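# Pair the matching socks flat and stacked, others apart

## Task

Work out which two of the four socks are the matching pair and lay them flat on the table, one stacked on the other with toes, heels and cuffs lined up. The two remaining socks must stay on the table, separate from the stacked pair, and must not be paired with each other.

## Robot and tools

Robot: two arms, left_arm and right_arm, each mounted on a tilted plate. Both plates hang from one metal frame behind the arms. A "too close" warning treats each plate and its half of the frame as part of the arm on it. Calibrated bases: left_arm (-0.044, +0.231, +0.091) m, quat_wxyz (+0.968, -0.241, +0.071, -0.018); right_arm (-0.024, -0.245, +0.091) m, quat_wxyz (+0.968, +0.243, +0.066, +0.001). Joint ranges in rad, base to gripper: waist -2.618 to 3.054, shoulder 0.000 to 3.142, elbow 0.000 to 3.142 (straight at 2.901), wrist pitch -1.571 to 1.571, wrist yaw -1.571 to 1.571, wrist roll -2.094 to 2.094.

Frame: one scene frame for everything. Origin at table-top height, midway between the nominal bases. +x points out over the table, +y toward left_arm, +z up. Arm names do not match left or right in the pictures. Each gripper's fingers point along its own +z and spread along its own y. end_effector_position is the spot between the finger pads, roughly 1 cm short of the tips.

Row format (used by both motion tools): 16 numbers, always for both arms. First left_arm: x, y, z in metres, then qw, qx, qy, qz (w first), then opening; then the same eight for right_arm. Position and quaternion are an absolute pose in the scene frame. Opening runs from -1 (closed) to +1 (fully open, 0.094 m).

execute_actions: argument actions is a list of actions; each action is a list of up to 15 rows, one row per 1/30 s control step. A short list repeats its final row until 15 steps (0.5 s) are used. An empty list only reports state and pictures. Optional cameras picks which images come back (omitted, null or ["all"] = all; [] = none; an unknown name voids the call). An action is rejected for both arms if any target sits more than 0.6 m from that gripper's current spot along any of the gripper's axes; the whole call is rejected if an action is malformed or the first one fails this test against the last reported state. Every step, the command is clipped to within 100 mm and 20 degrees of the measured pose, so one action may fall short; the arm then heads for the "Hand target" shown in the result, and you send the remainder next call. To hold a gripper's orientation, repeat the identical target quaternion in every row rather than the drifting reported one. For an idle arm, resend the full pose it had in the last result before it went idle, plus its desired opening; sending the measured pose can relieve a press.

move: target is one 16-number row or a list of up to 15 rows that differ only in pose; each is an absolute pose reached along a straight path from the current Hand target. speed: 0.002 to 0.5 m/s (default 0.25), one value or one per target; rotation is capped at twice that in rad/s. blend (lists only, metres) rounds corners by that distance; default 0. opening_speed (0.2 or more, per second on the -1..+1 scale) ramps the fingers; without it the opening is sent at once. Paths last at least 0.5 s and are cut at 10 s. No obstacle avoidance. blocking=false returns after about 0.5 s while the move runs; execute_actions rows are refused until the move ends, so use wait or stop; a new move replaces a running one. The result adds a "move:" line: done (at rest within 10 mm and 2 degrees), off_target, moving, held or fault, plus limits=paced (pose clipped) or limits=held (steps withheld). Neither done nor off_target tells you about contact.

wait: seconds, 0 to 10; arms keep their last command and any running move continues. stop: no arguments; brakes a running move. zoom_image: camera (cam_high, cam_left_wrist or cam_right_wrist) and region [x0, y0, x1, y1] in pixels from the top-left, at most 504 by 504, only for a camera in the newest images. finished_scene: scene (1 or 2) and chance_done (1 to 99); final, cannot be undone.

Results: each arm's end_effector_position, end_effector_quat_wxyz, Hand target, Tool commands, Joint positions (last entry is finger gap in metres), joint torques (wrap at ±28 N m on joints 1 to 3), grip_measured (same scale as opening; empty reads up to 1.6 mm wide) and grip_effort_nm (motor effort, not pad force). "pose unreachable" means the clearance check held back that arm. A rest offset of about 1 cm is normal friction, not contact. Images: cam_high (fixed, 672x504), cam_left_wrist and cam_right_wrist (672x504); calibrations are supplied and may be slightly off.

Gripping cloth: close below the grip_measured value at first touch; 0.11 below it reaches full force. Release by commanding clearly above grip_measured.

Avoid: socks ending off the table; drops, slams, fast hard contact and heavy pressing into the table (faster moves and targets deeper past contact press harder); arms or grippers striking each other (the clearance check does not guard gripper against gripper); fast moves with a nearly straight arm, which overshoot; wrist near the waist axis, which can swing the arm. Holding loads, stretching out or pushing toward unreachable poses heats motors: MOTOR HOT appears at 75 °C, an OVER-TEMPERATURE FAULT at 90 °C folds that arm for the rest of the scene.

Each tool is called after "Request:" as a command line: name --argument value for each argument, lists and objects as JSON in quotes; but a table of rows of numbers goes row by row, as --pt "numbers of a row", without its own name.

## Session

Request:
execute_actions --actions '[]'

Scene clock: 0.00 s.
left_arm: end_effector_position=(+0.3305, -0.0462, +0.3415) grip_measured=+1.000 grip_effort_nm=n/a end_effector_quat_wxyz=(+0.332, +0.365, +0.866, +0.084) | right_arm: end_effector_position=(+0.5671, -0.4240, +0.1073) grip_measured=+1.000 grip_effort_nm=n/a end_effector_quat_wxyz=(+0.255, +0.030, +0.966, +0.029)
Joint positions: left_arm=[-1.069 2.35 2.179 -1.221 -0.887 -0.033 0.094] | right_arm=[-0.147 2.208 2.058 -0.683 0.269 -0.325 0.094]
Joint velocities: left_arm=[-0.002 0.002 0.007 0.007 -0.022 0.051 0] | right_arm=[-0.012 -0.007 -0.037 -0.007 -0.125 0.066 0]
Joint torques (N m): no reading
Heat: left arm: 34 °C; right arm: 31 °C.
Hand target: left_arm +0.3295, -0.0456, +0.3534; +0.345, +0.358, +0.864, +0.079 | right_arm +0.5690, -0.4202, +0.1133; +0.260, +0.026, +0.965, +0.032
Tool commands: left_gripper/opening=+1.0 right_gripper/opening=+1.0

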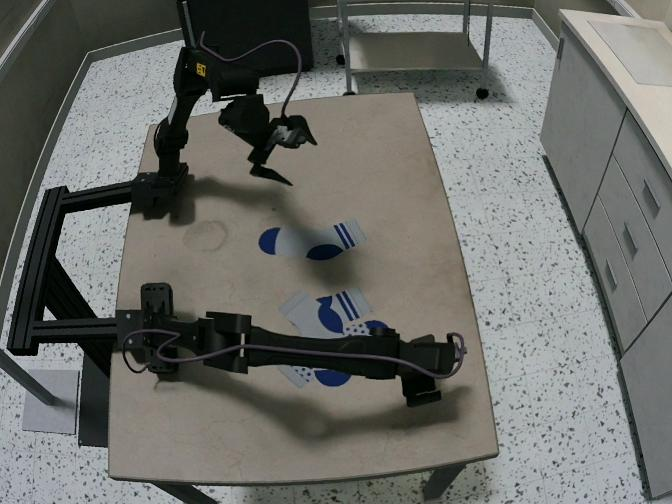

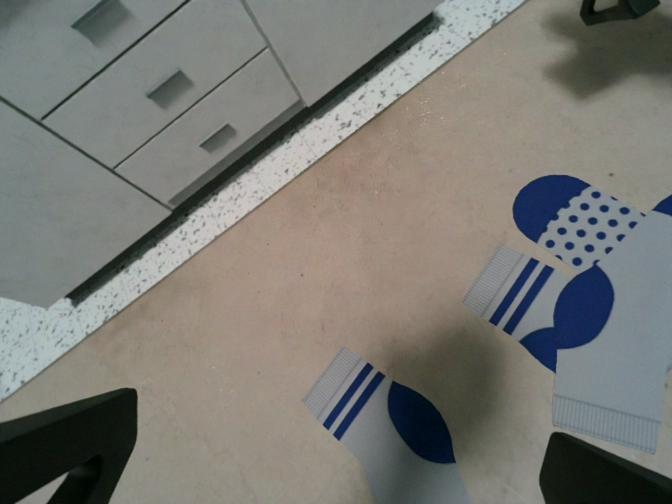

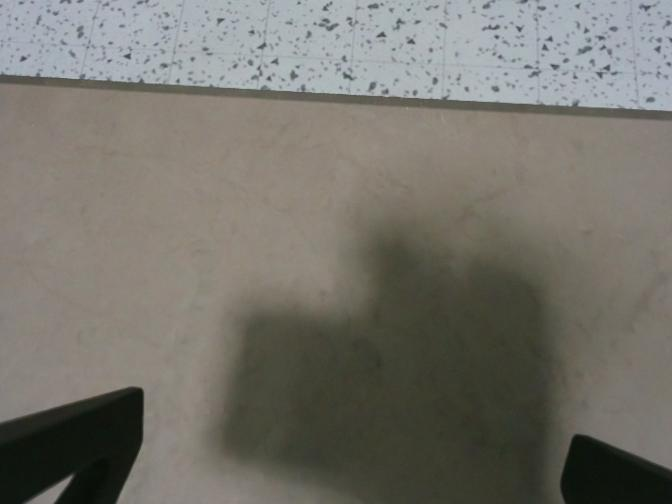

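Request:
move --target '[0.25, 0.25, 0.35, 0.26, 0, 0.965, 0, 1, 0.22, -0.48, 0.3, 0.26, 0.0, 0.965, 0.0, 1]'

Scene clock: 5.00 s.
left_arm: end_effector_position=(+0.2549, +0.2475, +0.3562) grip_measured=+1.000 grip_effort_nm=-0.012 end_effector_quat_wxyz=(+0.267, -0.002, +0.964, -0.012) | right_arm: end_effector_position=(+0.2195, -0.4806, +0.2932) grip_measured=+1.000 grip_effort_nm=-0.017 end_effector_quat_wxyz=(+0.255, +0.002, +0.967, -0.004)
Joint positions: left_arm=[-0.874 1.448 1.587 -1.556 -0.806 -0.707 0.094] | right_arm=[-0.334 0.929 1.38 -1.232 0.184 -0.537 0.094]
Joint velocities: left_arm=[-0.007 -0.002 -0.002 0.066 -0.051 -0.007 0] | right_arm=[-0.002 0.012 -0.012 -0.022 0.051 -0.022 0]
Joint torques (N m): left_arm=[-1.7 -0.81 4.07 0.76 -0.16 -0.08] | right_arm=[0.06 -3.48 7.76 1.01 -0.3 -0.07]
Heat: left arm: 35 °C; right arm: 32 °C.
Hand target: left_arm +0.2531, +0.2497, +0.3533; +0.262, +0.000, +0.965, -0.005 | right_arm +0.2173, -0.4809, +0.2992; +0.259, -0.001, +0.966, -0.001
Off the commanded pose: left_arm 0.008 m, 2 deg | right_arm 0.007 m, 1 deg.
joint sent to its limit (left arm) — joint 4 (wrist pitch), lower limit. The joint targets are off in position, not in orientation.
move: done
camera_calibration:
cam_left_wrist: T_world_to_cam=[[0.0982851, -0.991235, 0.0882767, 0.190346], [-0.953831, -0.11913, -0.275708, 0.414204], [0.283808, -0.057103, -0.957179, 0.369372], [0, 0, 0, 1]] pos_world=[0.271542, 0.259114, 0.450952]
cam_right_wrist: T_world_to_cam=[[0.11327, -0.992274, 0.0506283, -0.512408], [-0.967146, -0.121787, -0.22315, 0.256187], [0.227592, -0.0236888, -0.973468, 0.313841], [0, 0, 0, 1]] pos_world=[0.234383, -0.469814, 0.388624]

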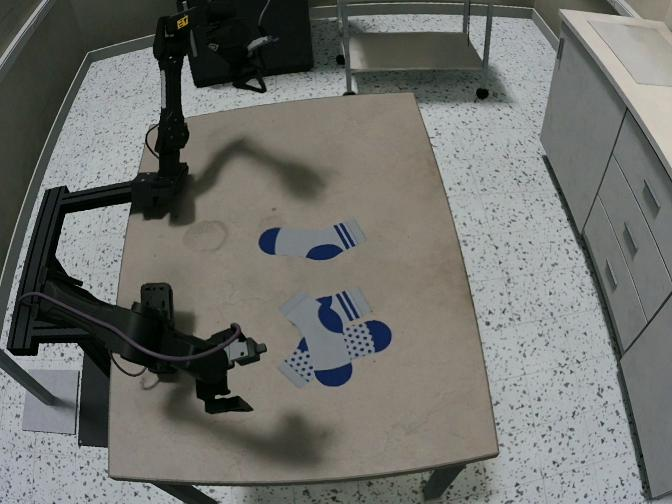

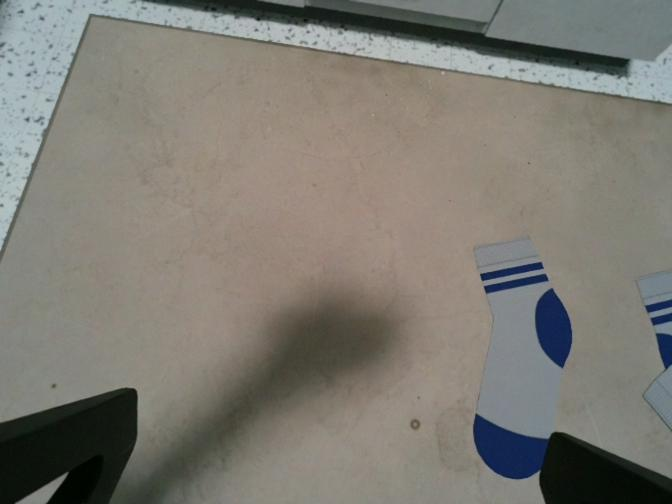

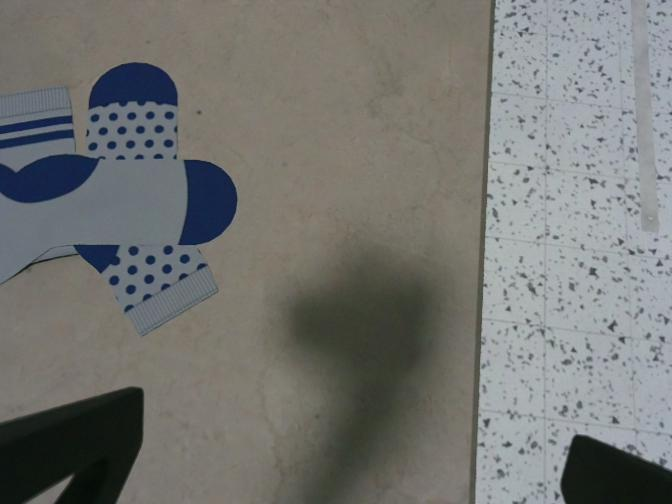

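Request:
zoom_image --camera "cam_high" --region '[240, 200, 420, 400]'

Scaled by 2.520.

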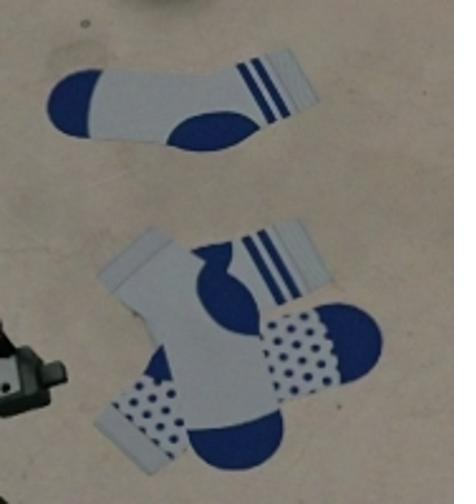

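Request:
move --target '[0.25, 0.25, 0.35, 0.26, 0, 0.965, 0, 1, 0.24, -0.22, 0.36, 0.20, 0.0, 0.98, 0.0, 1]'

Request:
zoom_image --camera "cam_right_wrist" --region '[120, 0, 620, 504]'

Scene clock: 17.77 s.
left_arm: end_effector_position=(+0.2525, +0.2464, +0.3503) grip_measured=+1.000 grip_effort_nm=-0.012 end_effector_quat_wxyz=(+0.261, -0.001, +0.965, -0.007) | right_arm: end_effector_position=(+0.2429, -0.2109, +0.3523) grip_measured=+1.000 grip_effort_nm=-0.017 end_effector_quat_wxyz=(+0.242, -0.013, +0.969, +0.056)
Joint positions: left_arm=[-0.874 1.448 1.564 -1.556 -0.805 -0.718 0.094] | right_arm=[1.023 1.507 1.546 -1.546 0.707 0.843 0.094]
Joint velocities: left_arm=[-0.002 -0.012 0.007 -0.037 -0.022 -0.051 0] | right_arm=[-0.007 -0.007 -0.012 -0.007 -0.051 -0.037 0]
Joint torques (N m): left_arm=[-1.92 -1.51 4.1 0.75 -0.27 -0.08] | right_arm=[2.89 -2.25 7.25 0.88 0.27 0.11]
Heat: left arm: 35 °C; right arm: 33 °C.
Hand target: left_arm +0.2501, +0.2501, +0.3499; +0.262, +0.000, +0.965, -0.002 | right_arm +0.2429, -0.2159, +0.3602; +0.249, -0.008, +0.967, +0.059
Off the commanded pose: left_arm 0.004 m, 1 deg | right_arm 0.012 m, 8 deg.
joint sent to its limit (left arm) — joint 4 (wrist pitch), lower limit. The joint targets still meet the commanded pose.
joint sent to its limit (right arm) — joint 4 (wrist pitch), lower limit. The joint targets are off in position and orientation.
move: off_target (right_arm)
camera_calibration:
cam_left_wrist: T_world_to_cam=[[0.0996987, -0.992103, 0.0760976, 0.19408], [-0.957159, -0.11652, -0.265086, 0.406604], [0.271859, -0.0464088, -0.961217, 0.366175], [0, 0, 0, 1]] pos_world=[0.270287, 0.256918, 0.444989]
cam_right_wrist: T_world_to_cam=[[0.172631, -0.983177, -0.0596868, -0.224076], [-0.964405, -0.15639, -0.213226, 0.313373], [0.200304, 0.0943716, -0.975178, 0.404501], [0, 0, 0, 1]] pos_world=[0.259877, -0.209471, 0.447906]

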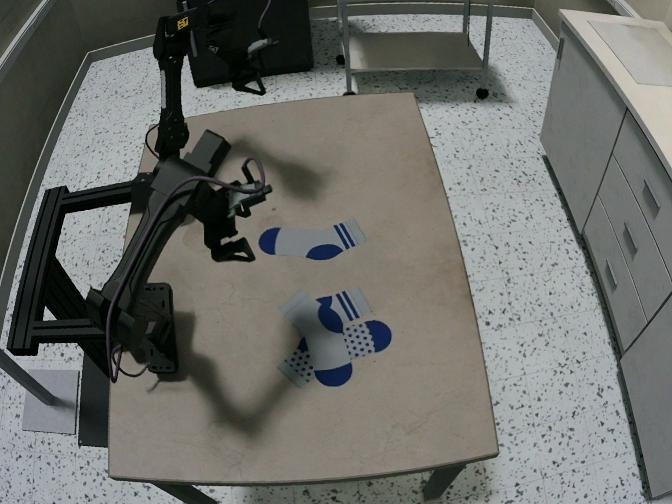

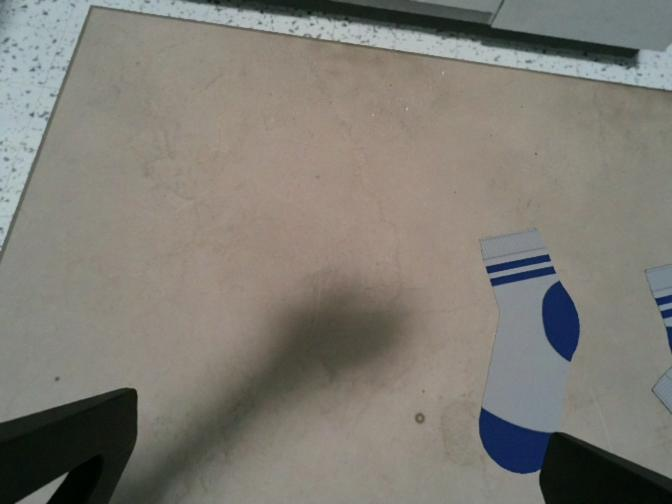

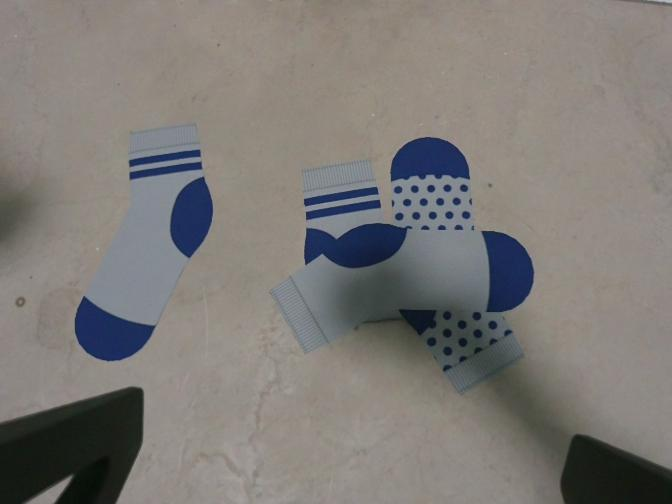

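Scaled by 1.000.

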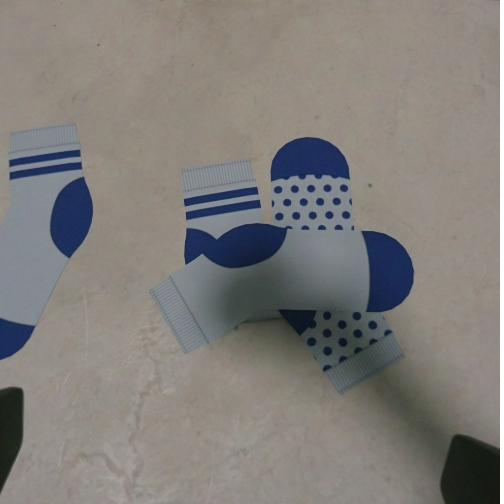

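Request:
move --target '[0.25, 0.25, 0.35, 0.26, 0, 0.965, 0, 1, 0.27, -0.133, 0.12, 0.0, -0.35, 0.937, 0.0, -0.2]'

Scene clock: 40.37 s.
left_arm: end_effector_position=(+0.2525, +0.2464, +0.3503) grip_measured=+1.000 grip_effort_nm=-0.012 end_effector_quat_wxyz=(+0.261, -0.001, +0.965, -0.007) | right_arm: end_effector_position=(+0.2665, -0.1371, +0.1170) grip_measured=-0.198 grip_effort_nm=-0.134 end_effector_quat_wxyz=(-0.009, -0.354, +0.935, -0.015)
Joint positions: left_arm=[-0.874 1.448 1.564 -1.556 -0.805 -0.719 0.094] | right_arm=[0.652 2.023 1.26 -1.046 0.489 -0.004 0.038]
Joint velocities: left_arm=[0.002 -0.002 0.002 -0.037 0.007 0.037 0] | right_arm=[-0.022 0.007 -0.007 0.007 -0.066 -0.095 0.001]
Joint torques (N m): left_arm=[-1.92 -1.25 4 0.74 -0.26 -0.11] | right_arm=[4.26 -7.42 6.54 0.52 -0.07 -0.07]
Heat: left arm: 35 °C; right arm: 34 °C.
Hand target: left_arm +0.2502, +0.2500, +0.3499; +0.262, +0.000, +0.965, -0.002 | right_arm +0.2730, -0.1314, +0.1182; +0.000, -0.351, +0.936, -0.007
Off the commanded pose: left_arm 0.004 m, 1 deg | right_arm 0.006 m, 2 deg.
joint sent to its limit (left arm) — joint 4 (wrist pitch), lower limit. The joint targets still meet the commanded pose.
move: done
camera_calibration:
cam_left_wrist: T_world_to_cam=[[0.100026, -0.992056, 0.076288, 0.193919], [-0.957122, -0.116886, -0.265058, 0.406676], [0.27187, -0.0465042, -0.96121, 0.366193], [0, 0, 0, 1]] pos_world=[0.270284, 0.256942, 0.444987]
cam_right_wrist: T_world_to_cam=[[0.750671, -0.660665, -0.00384421, -0.285936], [-0.627002, -0.714231, 0.311035, 0.0697085], [-0.208235, -0.231074, -0.950391, 0.22475], [0, 0, 0, 1]] pos_world=[0.305152, -0.0871864, 0.190819]

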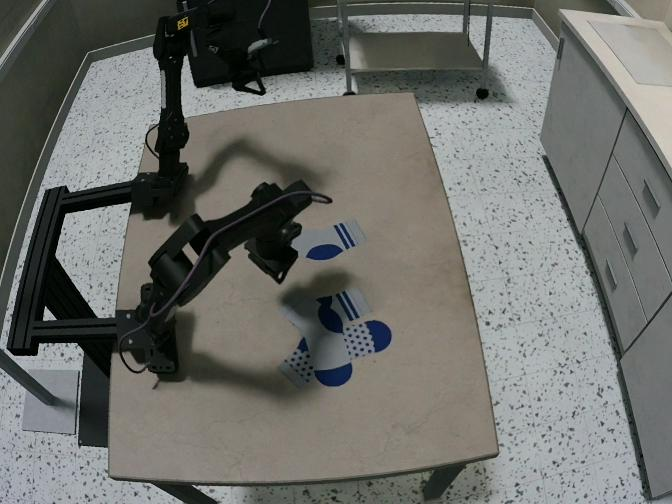

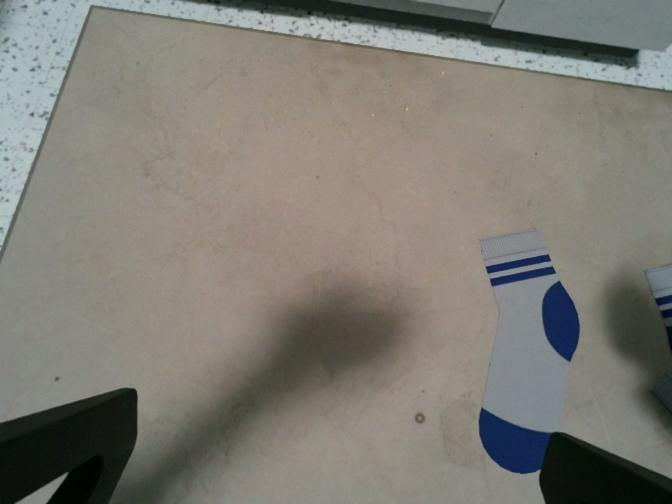

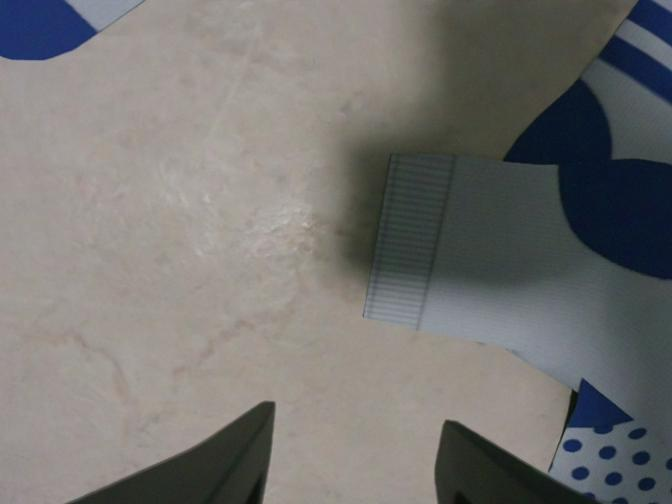

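Request:
move --target '[0.25, 0.25, 0.35, 0.26, 0, 0.965, 0, 1, 0.284, -0.145, 0.035, 0.0, -0.355, 0.935, 0.0, -0.2]' --cameras '["cam_right_wrist"]'

Scene clock: 47.30 s.
left_arm: end_effector_position=(+0.2525, +0.2464, +0.3503) grip_measured=+1.000 grip_effort_nm=-0.012 end_effector_quat_wxyz=(+0.261, -0.001, +0.965, -0.007) | right_arm: end_effector_position=(+0.2886, -0.1473, +0.0396) grip_measured=-0.198 grip_effort_nm=-0.125 end_effector_quat_wxyz=(+0.001, -0.347, +0.938, +0.000)
Joint positions: left_arm=[-0.874 1.448 1.564 -1.556 -0.805 -0.719 0.094] | right_arm=[0.478 2.116 1.137 -0.707 0.496 -0.2 0.038]
Joint velocities: left_arm=[0.007 0.007 0.007 0.066 0.022 -0.022 0] | right_arm=[-0.017 -0.022 0.007 0.007 -0.007 -0.022 0]
Joint torques (N m): left_arm=[-1.98 -1.51 4.21 0.74 -0.27 -0.08] | right_arm=[4.96 -7.95 3.59 0.55 0.03 -0.07]
Heat: left arm: 35 °C; right arm: 34 °C.
Hand target: left_arm +0.2502, +0.2500, +0.3499; +0.262, +0.000, +0.965, -0.001 | right_arm +0.2848, -0.1457, +0.0346; -0.002, -0.354, +0.935, -0.002
Off the commanded pose: left_arm 0.004 m, 1 deg | right_arm 0.007 m, 1 deg.
joint sent to its limit (left arm) — joint 4 (wrist pitch), lower limit. The joint targets still meet the commanded pose.
move: done
camera_calibration:
cam_right_wrist: T_world_to_cam=[[0.741863, -0.670226, -0.0208861, -0.307798], [-0.639144, -0.716193, 0.280289, 0.104868], [-0.202816, -0.194587, -0.959688, 0.157627], [0, 0, 0, 1]] pos_world=[0.327339, -0.100517, 0.115451]
Images, in order (width x height): cam_right_wrist 672x504.

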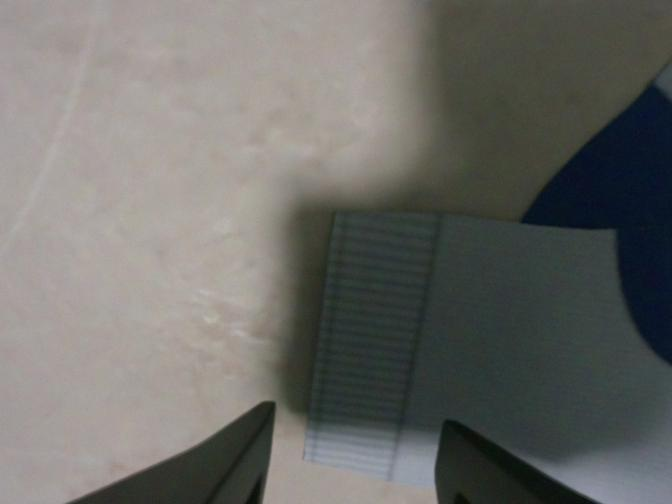

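Request:
move --target '[0.25, 0.25, 0.35, 0.26, 0, 0.965, 0, 1, 0.277, -0.142, 0.008, 0.0, -0.355, 0.935, 0.0, -0.2]' --cameras '["cam_right_wrist"]' --speed 0.08

Scene clock: 52.97 s.
left_arm: end_effector_position=(+0.2525, +0.2464, +0.3503) grip_measured=+1.000 grip_effort_nm=-0.007 end_effector_quat_wxyz=(+0.261, -0.001, +0.965, -0.007) | right_arm: end_effector_position=(+0.2800, -0.1442, +0.0171) grip_measured=-0.198 grip_effort_nm=-0.125 end_effector_quat_wxyz=(+0.000, -0.352, +0.936, +0.000)
Joint positions: left_arm=[-0.874 1.448 1.564 -1.556 -0.805 -0.719 0.094] | right_arm=[0.464 2.152 1.078 -0.605 0.498 -0.224 0.038]
Joint velocities: left_arm=[-0.022 -0.002 0.002 -0.007 0.037 0.007 0] | right_arm=[0.002 0.017 0.007 -0.066 -0.007 0.007 0]
Joint torques (N m): left_arm=[-1.87 -1.58 4.19 0.74 -0.24 -0.07] | right_arm=[4.36 -7.17 3.12 0.82 0 -0.09]
Heat: left arm: 35 °C; right arm: 34 °C.
Hand target: left_arm +0.2502, +0.2500, +0.3499; +0.262, +0.000, +0.965, -0.002 | right_arm +0.2769, -0.1421, +0.0080; -0.001, -0.355, +0.935, +0.000
Off the commanded pose: left_arm 0.004 m, 1 deg | right_arm 0.010 m, 0 deg.
joint sent to its limit (left arm) — joint 4 (wrist pitch), lower limit. The joint targets still meet the commanded pose.
move: done
camera_calibration:
cam_right_wrist: T_world_to_cam=[[0.748077, -0.663308, -0.0200654, -0.300573], [-0.632398, -0.721729, 0.28139, 0.105153], [-0.20113, -0.197812, -0.959384, 0.133917], [0, 0, 0, 1]] pos_world=[0.318285, -0.0969899, 0.0928576]
Images, in order (width x height): cam_right_wrist 672x504.

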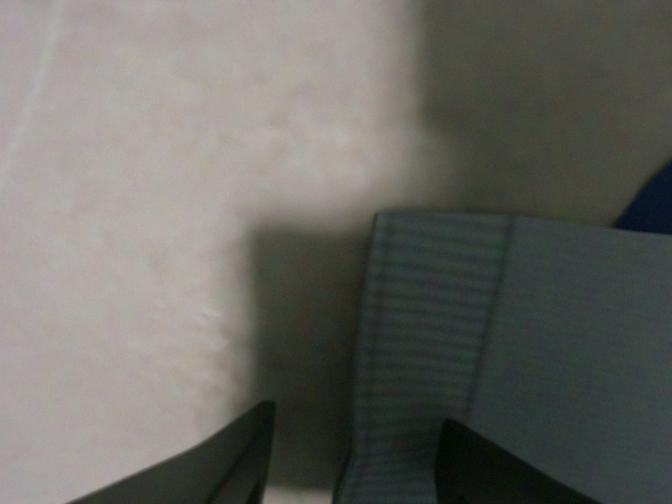

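Request:
move --target '[0.25, 0.25, 0.35, 0.26, 0, 0.965, 0, 1, 0.277, -0.142, 0.000, 0.0, -0.355, 0.935, 0.0, -0.2]' --cameras '["cam_right_wrist"]' --speed 0.04

Request:
move --target '[0.25, 0.25, 0.35, 0.26, 0, 0.965, 0, 1, 0.277, -0.142, 0.000, 0.0, -0.355, 0.935, 0.0, -1]' --cameras '["cam_right_wrist"]' --opening_speed 0.5

Scene clock: 57.37 s.
left_arm: end_effector_position=(+0.2525, +0.2464, +0.3503) grip_measured=+1.000 grip_effort_nm=-0.017 end_effector_quat_wxyz=(+0.261, -0.001, +0.965, -0.007) | right_arm: end_effector_position=(+0.2828, -0.1431, +0.0165) grip_measured=-0.198 grip_effort_nm=-0.120 end_effector_quat_wxyz=(+0.007, -0.353, +0.935, +0.000)
Joint positions: left_arm=[-0.874 1.448 1.564 -1.556 -0.805 -0.719 0.094] | right_arm=[0.463 2.152 1.075 -0.587 0.5 -0.236 0.038]
Joint velocities: left_arm=[0.007 -0.022 0.002 -0.051 -0.007 -0.051 0] | right_arm=[-0.002 -0.002 0.002 -0.051 0.022 0.007 0]
Joint torques (N m): left_arm=[-1.99 -1.46 4.01 0.73 -0.28 -0.08] | right_arm=[3.55 -5.93 2.67 1.01 0 -0.09]
Heat: left arm: 35 °C; right arm: 33 °C.
Hand target: left_arm +0.2502, +0.2500, +0.3499; +0.262, +0.000, +0.965, -0.002 | right_arm +0.2766, -0.1424, +0.0008; -0.001, -0.355, +0.935, +0.000
Off the commanded pose: left_arm 0.004 m, 1 deg | right_arm 0.018 m, 1 deg.
joint sent to its limit (left arm) — joint 4 (wrist pitch), lower limit. The joint targets still meet the commanded pose.
move: off_target (right_arm)
camera_calibration:
cam_right_wrist: T_world_to_cam=[[0.750589, -0.660625, -0.0137762, -0.302326], [-0.633293, -0.725172, 0.270308, 0.107794], [-0.188562, -0.194166, -0.962675, 0.131197], [0, 0, 0, 1]] pos_world=[0.319926, -0.0960811, 0.0929976]
Images, in order (width x height): cam_right_wrist 672x504.

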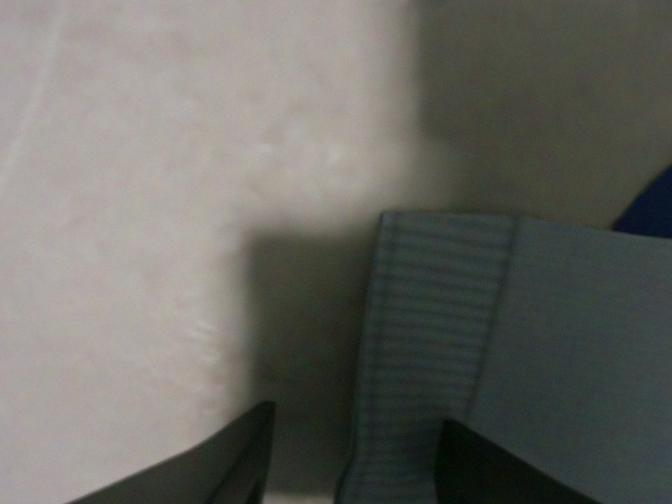

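Scene clock: 59.17 s.
left_arm: end_effector_position=(+0.2525, +0.2464, +0.3503) grip_measured=+1.000 grip_effort_nm=-0.022 end_effector_quat_wxyz=(+0.261, -0.001, +0.965, -0.007) | right_arm: end_effector_position=(+0.2915, -0.1478, +0.0162) grip_measured=-0.979 grip_effort_nm=-0.969 end_effector_quat_wxyz=(+0.020, -0.347, +0.937, -0.019)
Joint positions: left_arm=[-0.874 1.448 1.564 -1.556 -0.805 -0.719 0.094] | right_arm=[0.459 2.152 1.075 -0.56 0.54 -0.239 0.001]
Joint velocities: left_arm=[0.002 0.007 -0.002 -0.066 -0.022 -0.007 0] | right_arm=[0.002 -0.002 0.002 0.022 0.037 -0.037 -0.003]
Joint torques (N m): left_arm=[-1.94 -1.63 4.1 0.73 -0.26 -0.07] | right_arm=[3.84 -6.06 2.67 0.73 -0.41 -0.08]
Heat: left arm: 35 °C; right arm: 33 °C.
Hand target: left_arm +0.2502, +0.2500, +0.3499; +0.262, +0.000, +0.965, -0.002 | right_arm +0.2768, -0.1426, +0.0010; +0.000, -0.354, +0.935, +0.000
Off the commanded pose: left_arm 0.004 m, 1 deg | right_arm 0.023 m, 3 deg.
joint sent to its limit (left arm) — joint 4 (wrist pitch), lower limit. The joint targets still meet the commanded pose.
move: off_target (right_arm)
camera_calibration:
cam_right_wrist: T_world_to_cam=[[0.741322, -0.67045, 0.0306242, -0.311452], [-0.652845, -0.709769, 0.264614, 0.118082], [-0.155674, -0.216157, -0.963868, 0.11882], [0, 0, 0, 1]] pos_world=[0.326473, -0.0993183, 0.0928184]
Images, in order (width x height): cam_right_wrist 672x504.

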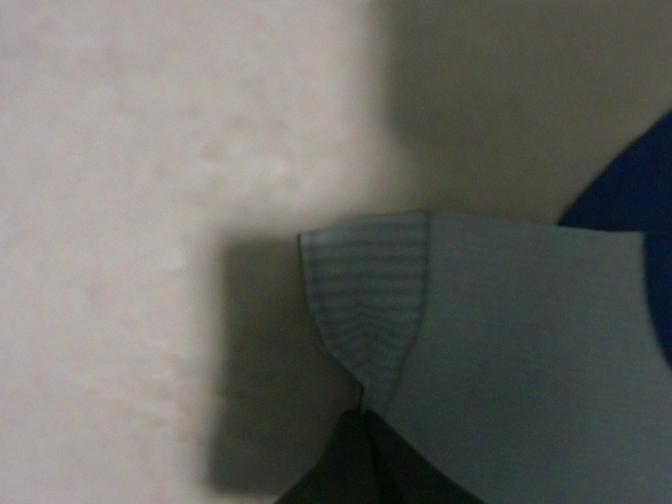

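Request:
move --pt "0.25 0.25 0.35 0.26 0 0.965 0 1 0.31 -0.20 0.12 0.0 -0.355 0.935 0.0 -1" --pt "0.25 0.25 0.35 0.26 0 0.965 0 1 0.34 -0.30 0.24 0.0 -0.2 0.98 0.0 -1" --pt "0.25 0.25 0.35 0.26 0 0.965 0 1 0.33 -0.39 0.29 0.0 0.2 0.98 0.0 -1" --pt "0.25 0.25 0.35 0.26 0 0.965 0 1 0.24 -0.48 0.29 0.0 0.6 0.8 0.0 -1" --blend 0.03 --speed 0.18

Scene clock: 77.50 s.
left_arm: end_effector_position=(+0.2525, +0.2464, +0.3503) grip_measured=+1.000 grip_effort_nm=-0.012 end_effector_quat_wxyz=(+0.261, -0.001, +0.965, -0.007) | right_arm: end_effector_position=(+0.2432, -0.4868, +0.2917) grip_measured=-0.982 grip_effort_nm=-0.989 end_effector_quat_wxyz=(+0.100, +0.595, +0.797, +0.037)
Joint positions: left_arm=[-0.874 1.448 1.564 -1.556 -0.805 -0.719 0.094] | right_arm=[-0.125 1.288 1.717 -1.551 0.48 1.002 0.001]
Joint velocities: left_arm=[0.012 0.007 0.012 0.066 -0.051 -0.022 0] | right_arm=[-0.002 0.002 0.007 0.081 0.037 0.037 0]
Joint torques (N m): left_arm=[-1.94 -1.43 4.08 0.79 -0.25 -0.08] | right_arm=[1.25 -6.79 4.07 0.61 -0.05 0.13]
Heat: left arm: 35 °C; right arm: 33 °C.
Hand target: left_arm +0.2502, +0.2500, +0.3499; +0.262, +0.000, +0.965, -0.002 | right_arm +0.2346, -0.4849, +0.2903; +0.092, +0.597, +0.796, +0.035
Off the commanded pose: left_arm 0.004 m, 1 deg | right_arm 0.008 m, 12 deg.
joint sent to its limit (left arm) — joint 4 (wrist pitch), lower limit. The joint targets still meet the commanded pose.
joint sent to its limit (right arm) — joint 4 (wrist pitch), lower limit. The joint targets are off in position and orientation.
move: off_target (right_arm)
camera_calibration:
cam_left_wrist: T_world_to_cam=[[0.100353, -0.992008, 0.0764783, 0.193758], [-0.957084, -0.117252, -0.265031, 0.406747], [0.27188, -0.0465996, -0.961202, 0.366211], [0, 0, 0, 1]] pos_world=[0.270281, 0.256967, 0.444985]
cam_right_wrist: T_world_to_cam=[[-0.894539, -0.408395, -0.181695, 0.0759814], [-0.434987, 0.88892, 0.143555, 0.533622], [0.102885, 0.20745, -0.97282, 0.449436], [0, 0, 0, 1]] pos_world=[0.253847, -0.536552, 0.374422]

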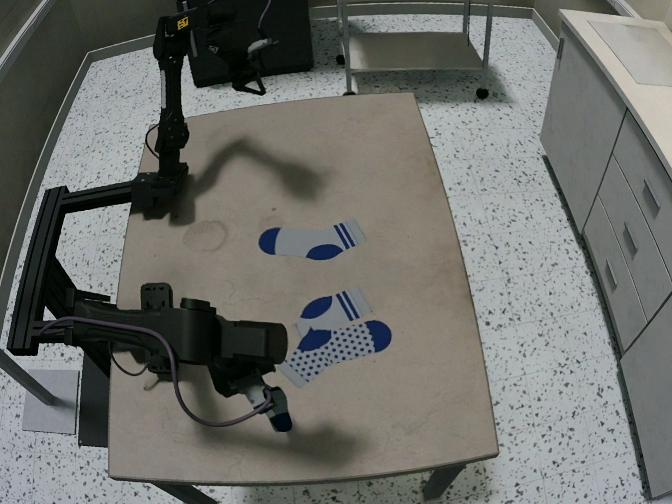

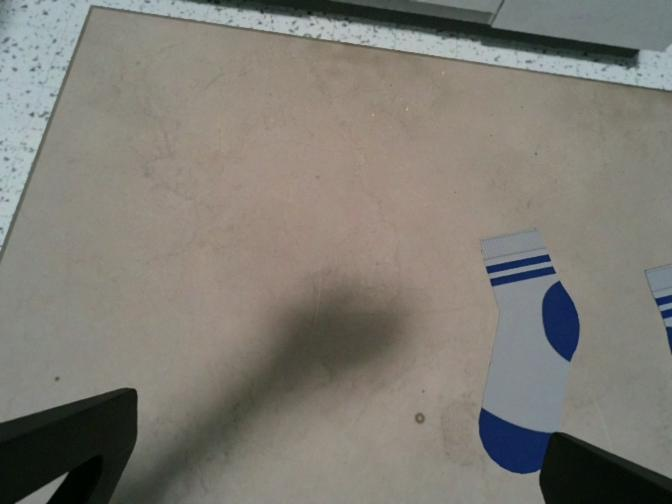

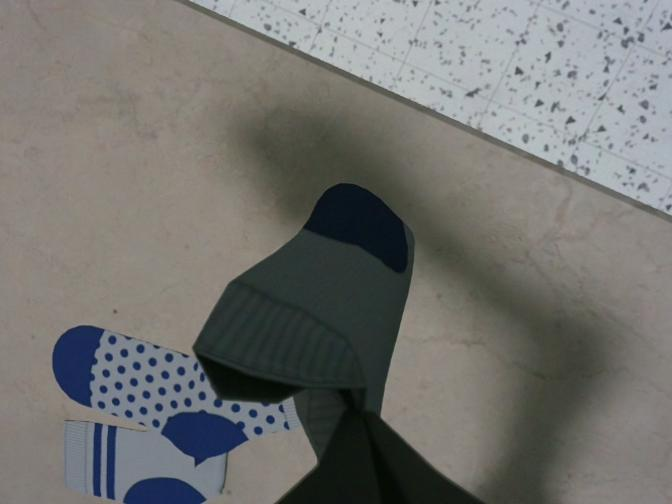

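Request:
move --pt "0.25 0.25 0.35 0.26 0 0.965 0 1 0.24 -0.475 0.24 0.0 0.707 0.707 0.0 -1" --pt "0.25 0.25 0.35 0.26 0 0.965 0 1 0.32 -0.475 0.19 0.0 0.707 0.707 0.0 -1" --pt "0.25 0.25 0.35 0.26 0 0.965 0 1 0.40 -0.475 0.12 0.0 0.707 0.707 0.0 -1" --pt "0.25 0.25 0.35 0.26 0 0.965 0 1 0.46 -0.475 0.012 0.0 0.707 0.707 0.0 -1" --blend 0.03 --speed 0.15

Request:
move --target '[0.25, 0.25, 0.35, 0.26, 0, 0.965, 0, 1, 0.46, -0.475, 0.012, 0.0, 0.707, 0.707, 0.0, -0.2]' --opening_speed 0.8

Scene clock: 89.07 s.
left_arm: end_effector_position=(+0.2525, +0.2464, +0.3503) grip_measured=+1.000 grip_effort_nm=-0.022 end_effector_quat_wxyz=(+0.261, -0.001, +0.965, -0.007) | right_arm: end_effector_position=(+0.4575, -0.4779, +0.0231) grip_measured=-0.982 grip_effort_nm=-0.994 end_effector_quat_wxyz=(+0.004, +0.709, +0.706, -0.003)
Joint positions: left_arm=[-0.874 1.448 1.564 -1.556 -0.805 -0.719 0.094] | right_arm=[-0.296 2.344 2.207 -1.14 0.433 1.217 0.001]
Joint velocities: left_arm=[0.002 -0.007 -0.007 -0.095 -0.022 -0.022 0] | right_arm=[-0.002 0.032 0.012 0.022 0.022 -0.051 0]
Joint torques (N m): left_arm=[-1.83 -1.48 4.12 0.72 -0.27 -0.07] | right_arm=[5.14 -11.52 7.28 0.51 -0.01 -0.07]
Heat: left arm: 35 °C; right arm: 33 °C.
Hand target: left_arm +0.2502, +0.2500, +0.3499; +0.262, +0.000, +0.965, -0.002 | right_arm +0.4617, -0.4746, +0.0118; +0.001, +0.706, +0.708, -0.003
Off the commanded pose: left_arm 0.004 m, 1 deg | right_arm 0.012 m, 1 deg.
joint sent to its limit (left arm) — joint 4 (wrist pitch), lower limit. The joint targets still meet the commanded pose.
move: off_target (right_arm)
camera_calibration:
cam_left_wrist: T_world_to_cam=[[0.100353, -0.992008, 0.0764783, 0.193758], [-0.957084, -0.117252, -0.265031, 0.406747], [0.27188, -0.0465996, -0.961202, 0.366211], [0, 0, 0, 1]] pos_world=[0.270281, 0.256967, 0.444985]
cam_right_wrist: T_world_to_cam=[[-0.992303, -0.121943, -0.0215457, 0.400409], [-0.123175, 0.954091, 0.273016, 0.542942], [-0.0127359, 0.273569, -0.961768, 0.248525], [0, 0, 0, 1]] pos_world=[0.467369, -0.537178, 0.0994185]

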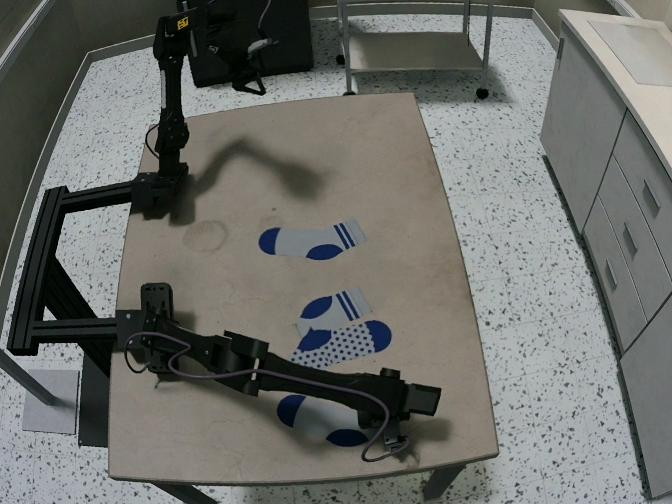

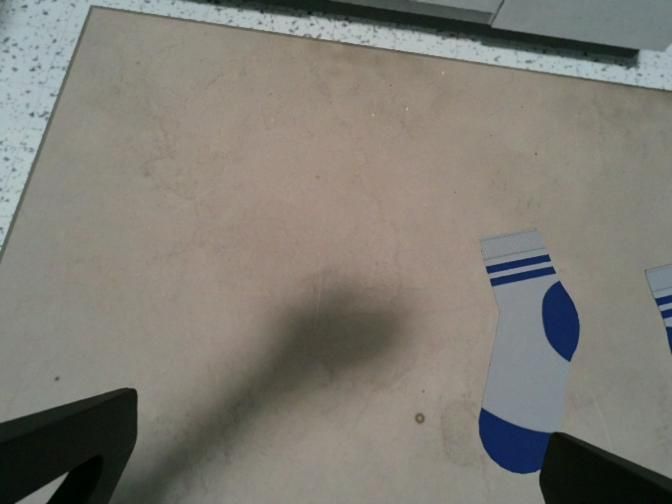

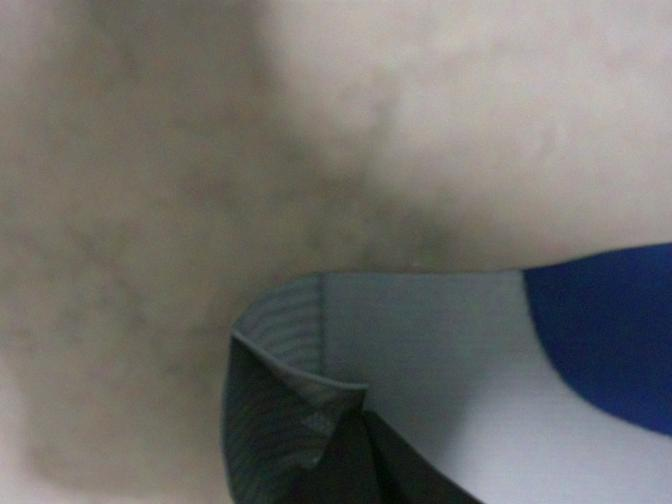

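Scene clock: 90.30 s.
left_arm: end_effector_position=(+0.2525, +0.2464, +0.3503) grip_measured=+1.000 grip_effort_nm=-0.022 end_effector_quat_wxyz=(+0.261, -0.001, +0.965, -0.007) | right_arm: end_effector_position=(+0.4590, -0.4771, +0.0231) grip_measured=-0.202 grip_effort_nm=0.090 end_effector_quat_wxyz=(+0.005, +0.709, +0.705, +0.001)
Joint positions: left_arm=[-0.874 1.448 1.564 -1.556 -0.805 -0.719 0.094] | right_arm=[-0.296 2.344 2.207 -1.136 0.426 1.217 0.037]
Joint velocities: left_arm=[0.002 0.002 0.007 0.037 0.007 -0.007 0] | right_arm=[-0.012 -0.002 0.002 -0.022 0.022 -0.022 -0.001]
Joint torques (N m): left_arm=[-2.03 -1.59 4.07 0.74 -0.28 -0.07] | right_arm=[5.04 -12.51 5.91 0.54 -0.03 -0.08]
Heat: left arm: 35 °C; right arm: 33 °C.
Hand target: left_arm +0.2502, +0.2500, +0.3499; +0.262, +0.000, +0.965, -0.002 | right_arm +0.4598, -0.4749, +0.0121; +0.000, +0.707, +0.707, +0.000
Off the commanded pose: left_arm 0.004 m, 1 deg | right_arm 0.011 m, 1 deg.
joint sent to its limit (left arm) — joint 4 (wrist pitch), lower limit. The joint targets still meet the commanded pose.
move: off_target (right_arm)
camera_calibration:
cam_left_wrist: T_world_to_cam=[[0.100353, -0.992008, 0.0764783, 0.193758], [-0.957084, -0.117252, -0.265031, 0.406747], [0.27188, -0.0465996, -0.961202, 0.366211], [0, 0, 0, 1]] pos_world=[0.270281, 0.256967, 0.444985]
cam_right_wrist: T_world_to_cam=[[-0.992377, -0.119843, -0.0287304, 0.403199], [-0.123102, 0.953002, 0.276826, 0.541779], [-0.00579554, 0.278253, -0.96049, 0.247363], [0, 0, 0, 1]] pos_world=[0.468253, -0.536825, 0.0991952]

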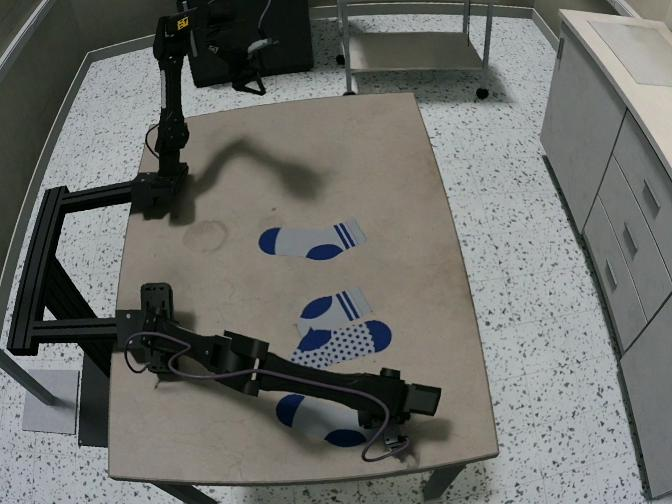

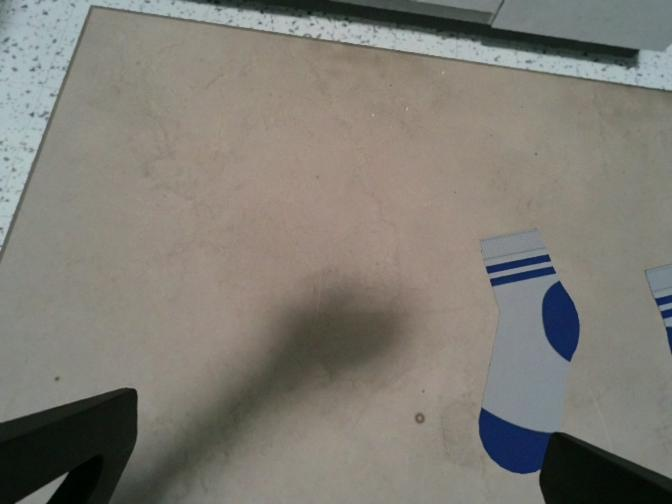

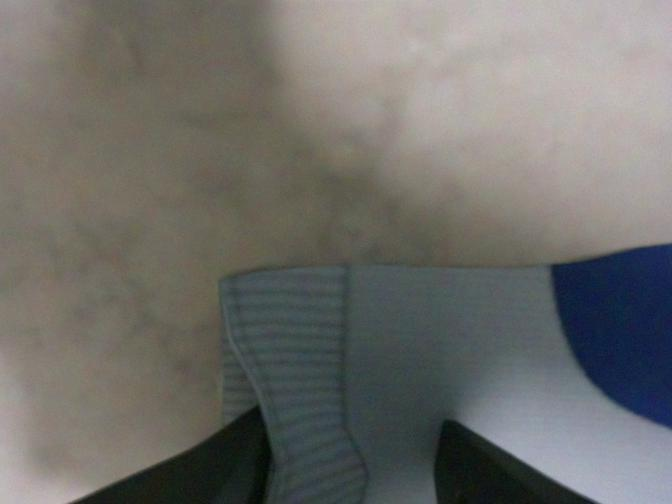

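Request:
move --pt "0.25 0.25 0.35 0.26 0 0.965 0 1 0.46 -0.475 0.1 0.0 0.707 0.707 0.0 0" --pt "0.25 0.25 0.35 0.26 0 0.965 0 1 0.27 -0.32 0.32 0.15 0.0 0.99 0.0 0" --blend 0.02 --cameras '["cam_high","cam_right_wrist"]'

Request:
zoom_image --camera "cam_high" --region '[240, 200, 440, 460]'

Scene clock: 98.27 s.
left_arm: end_effector_position=(+0.2525, +0.2464, +0.3503) grip_measured=+1.000 grip_effort_nm=-0.017 end_effector_quat_wxyz=(+0.261, -0.001, +0.965, -0.007) | right_arm: end_effector_position=(+0.2767, -0.3176, +0.3235) grip_measured=-0.002 grip_effort_nm=0.090 end_effector_quat_wxyz=(+0.178, +0.020, +0.983, +0.029)
Joint positions: left_arm=[-0.874 1.448 1.564 -1.556 -0.805 -0.719 0.094] | right_arm=[0.588 1.404 1.6 -1.548 0.62 0.465 0.047]
Joint velocities: left_arm=[0.002 -0.002 0.002 0.037 0.081 -0.022 0] | right_arm=[-0.002 0.002 -0.007 -0.051 0.022 -0.007 0]
Joint torques (N m): left_arm=[-1.91 -1.55 4.18 0.74 -0.29 -0.09] | right_arm=[3.37 -3.07 3.82 0.8 0.2 -0.06]
Heat: left arm: 35 °C; right arm: 34 °C.
Hand target: left_arm +0.2502, +0.2500, +0.3499; +0.262, +0.000, +0.965, -0.002 | right_arm +0.2701, -0.3184, +0.3206; +0.172, +0.003, +0.985, +0.018
Off the commanded pose: left_arm 0.004 m, 1 deg | right_arm 0.008 m, 5 deg.
joint sent to its limit (left arm) — joint 4 (wrist pitch), lower limit. The joint targets still meet the commanded pose.
joint sent to its limit (right arm) — joint 4 (wrist pitch), lower limit. The joint targets are off in orientation, not in position.
move: off_target (right_arm)
camera_calibration:
cam_right_wrist: T_world_to_cam=[[0.0974645, -0.9945, -0.0383588, -0.326228], [-0.992557, -0.094302, -0.0770566, 0.306589], [0.0730154, 0.0455836, -0.996289, 0.406301], [0, 0, 0, 1]] pos_world=[0.306437, -0.314042, 0.415904]
Images, in order (width x height): cam_high 672x504, cam_right_wrist 672x504.

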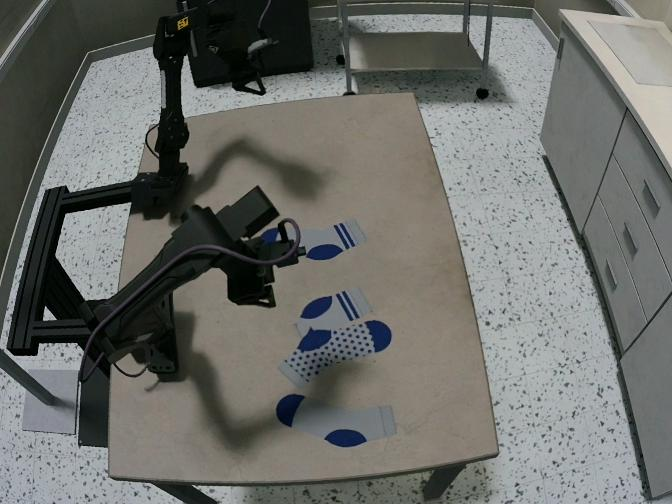

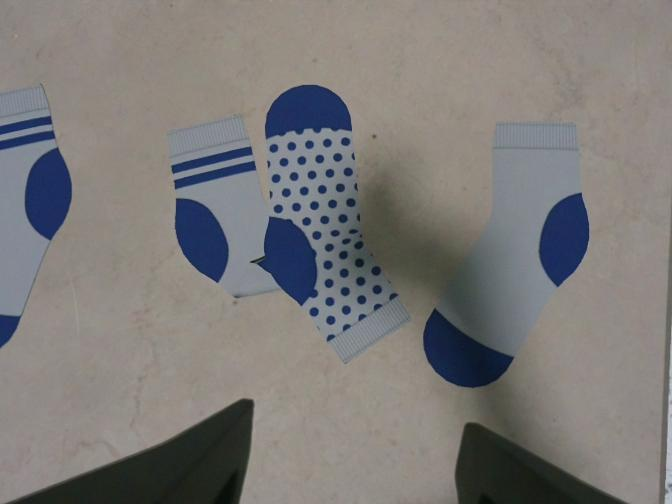

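Scaled by 1.938.

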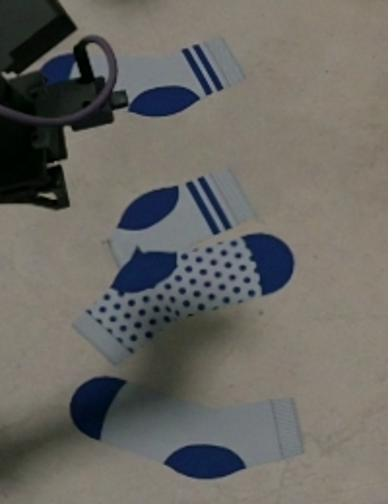

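Request:
move --pt "0.25 0.25 0.35 0.26 0 0.965 0 1 0.256 -0.341 0.06 0.0 0.4226 0.9063 0.0 -0.2" --pt "0.25 0.25 0.35 0.26 0 0.965 0 1 0.256 -0.341 0.034 0.0 0.4226 0.9063 0.0 -0.2" --cameras '["cam_right_wrist"]'

Scene clock: 130.57 s.
left_arm: end_effector_position=(+0.2525, +0.2464, +0.3503) grip_measured=+1.000 grip_effort_nm=-0.012 end_effector_quat_wxyz=(+0.261, -0.001, +0.965, -0.007) | right_arm: end_effector_position=(+0.2616, -0.3455, +0.0375) grip_measured=-0.198 grip_effort_nm=-0.120 end_effector_quat_wxyz=(+0.006, +0.425, +0.905, -0.009)
Joint positions: left_arm=[-0.874 1.448 1.564 -1.556 -0.805 -0.719 0.094] | right_arm=[-0.072 1.611 0.862 -0.632 0.499 0.762 0.038]
Joint velocities: left_arm=[0.002 0.012 -0.017 0.007 -0.037 -0.007 0] | right_arm=[-0.032 -0.032 -0.002 -0.081 -0.037 0.066 0.001]
Joint torques (N m): left_arm=[-2 -1.59 4.1 0.77 -0.28 -0.08] | right_arm=[2.82 -5.83 3.54 0.57 -0.03 -0.1]
Heat: left arm: 34 °C; right arm: 32 °C.
Hand target: left_arm +0.2502, +0.2500, +0.3499; +0.262, +0.000, +0.965, -0.002 | right_arm +0.2588, -0.3424, +0.0321; +0.001, +0.420, +0.907, -0.009
Off the commanded pose: left_arm 0.004 m, 1 deg | right_arm 0.008 m, 1 deg.
joint sent to its limit (left arm) — joint 4 (wrist pitch), lower limit. The joint targets still meet the commanded pose.
move: done
camera_calibration:
cam_right_wrist: T_world_to_cam=[[-0.682668, -0.730696, -0.00689802, -0.0693749], [-0.705806, 0.65691, 0.265156, 0.438585], [-0.189217, 0.185882, -0.964181, 0.23958], [0, 0, 0, 1]] pos_world=[0.307528, -0.383336, 0.114227]
Images, in order (width x height): cam_right_wrist 672x504.

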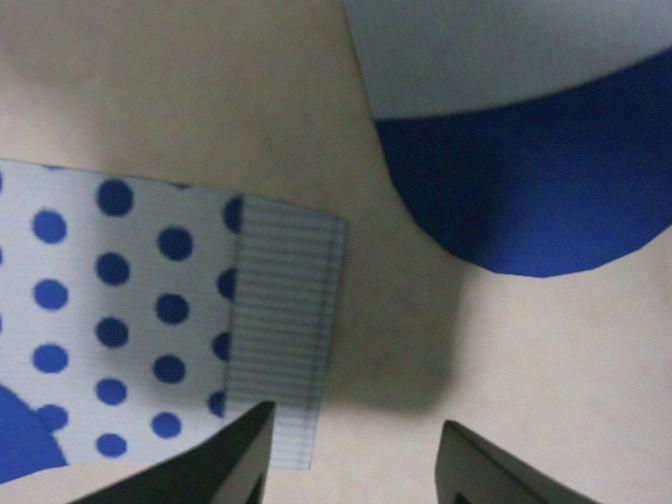

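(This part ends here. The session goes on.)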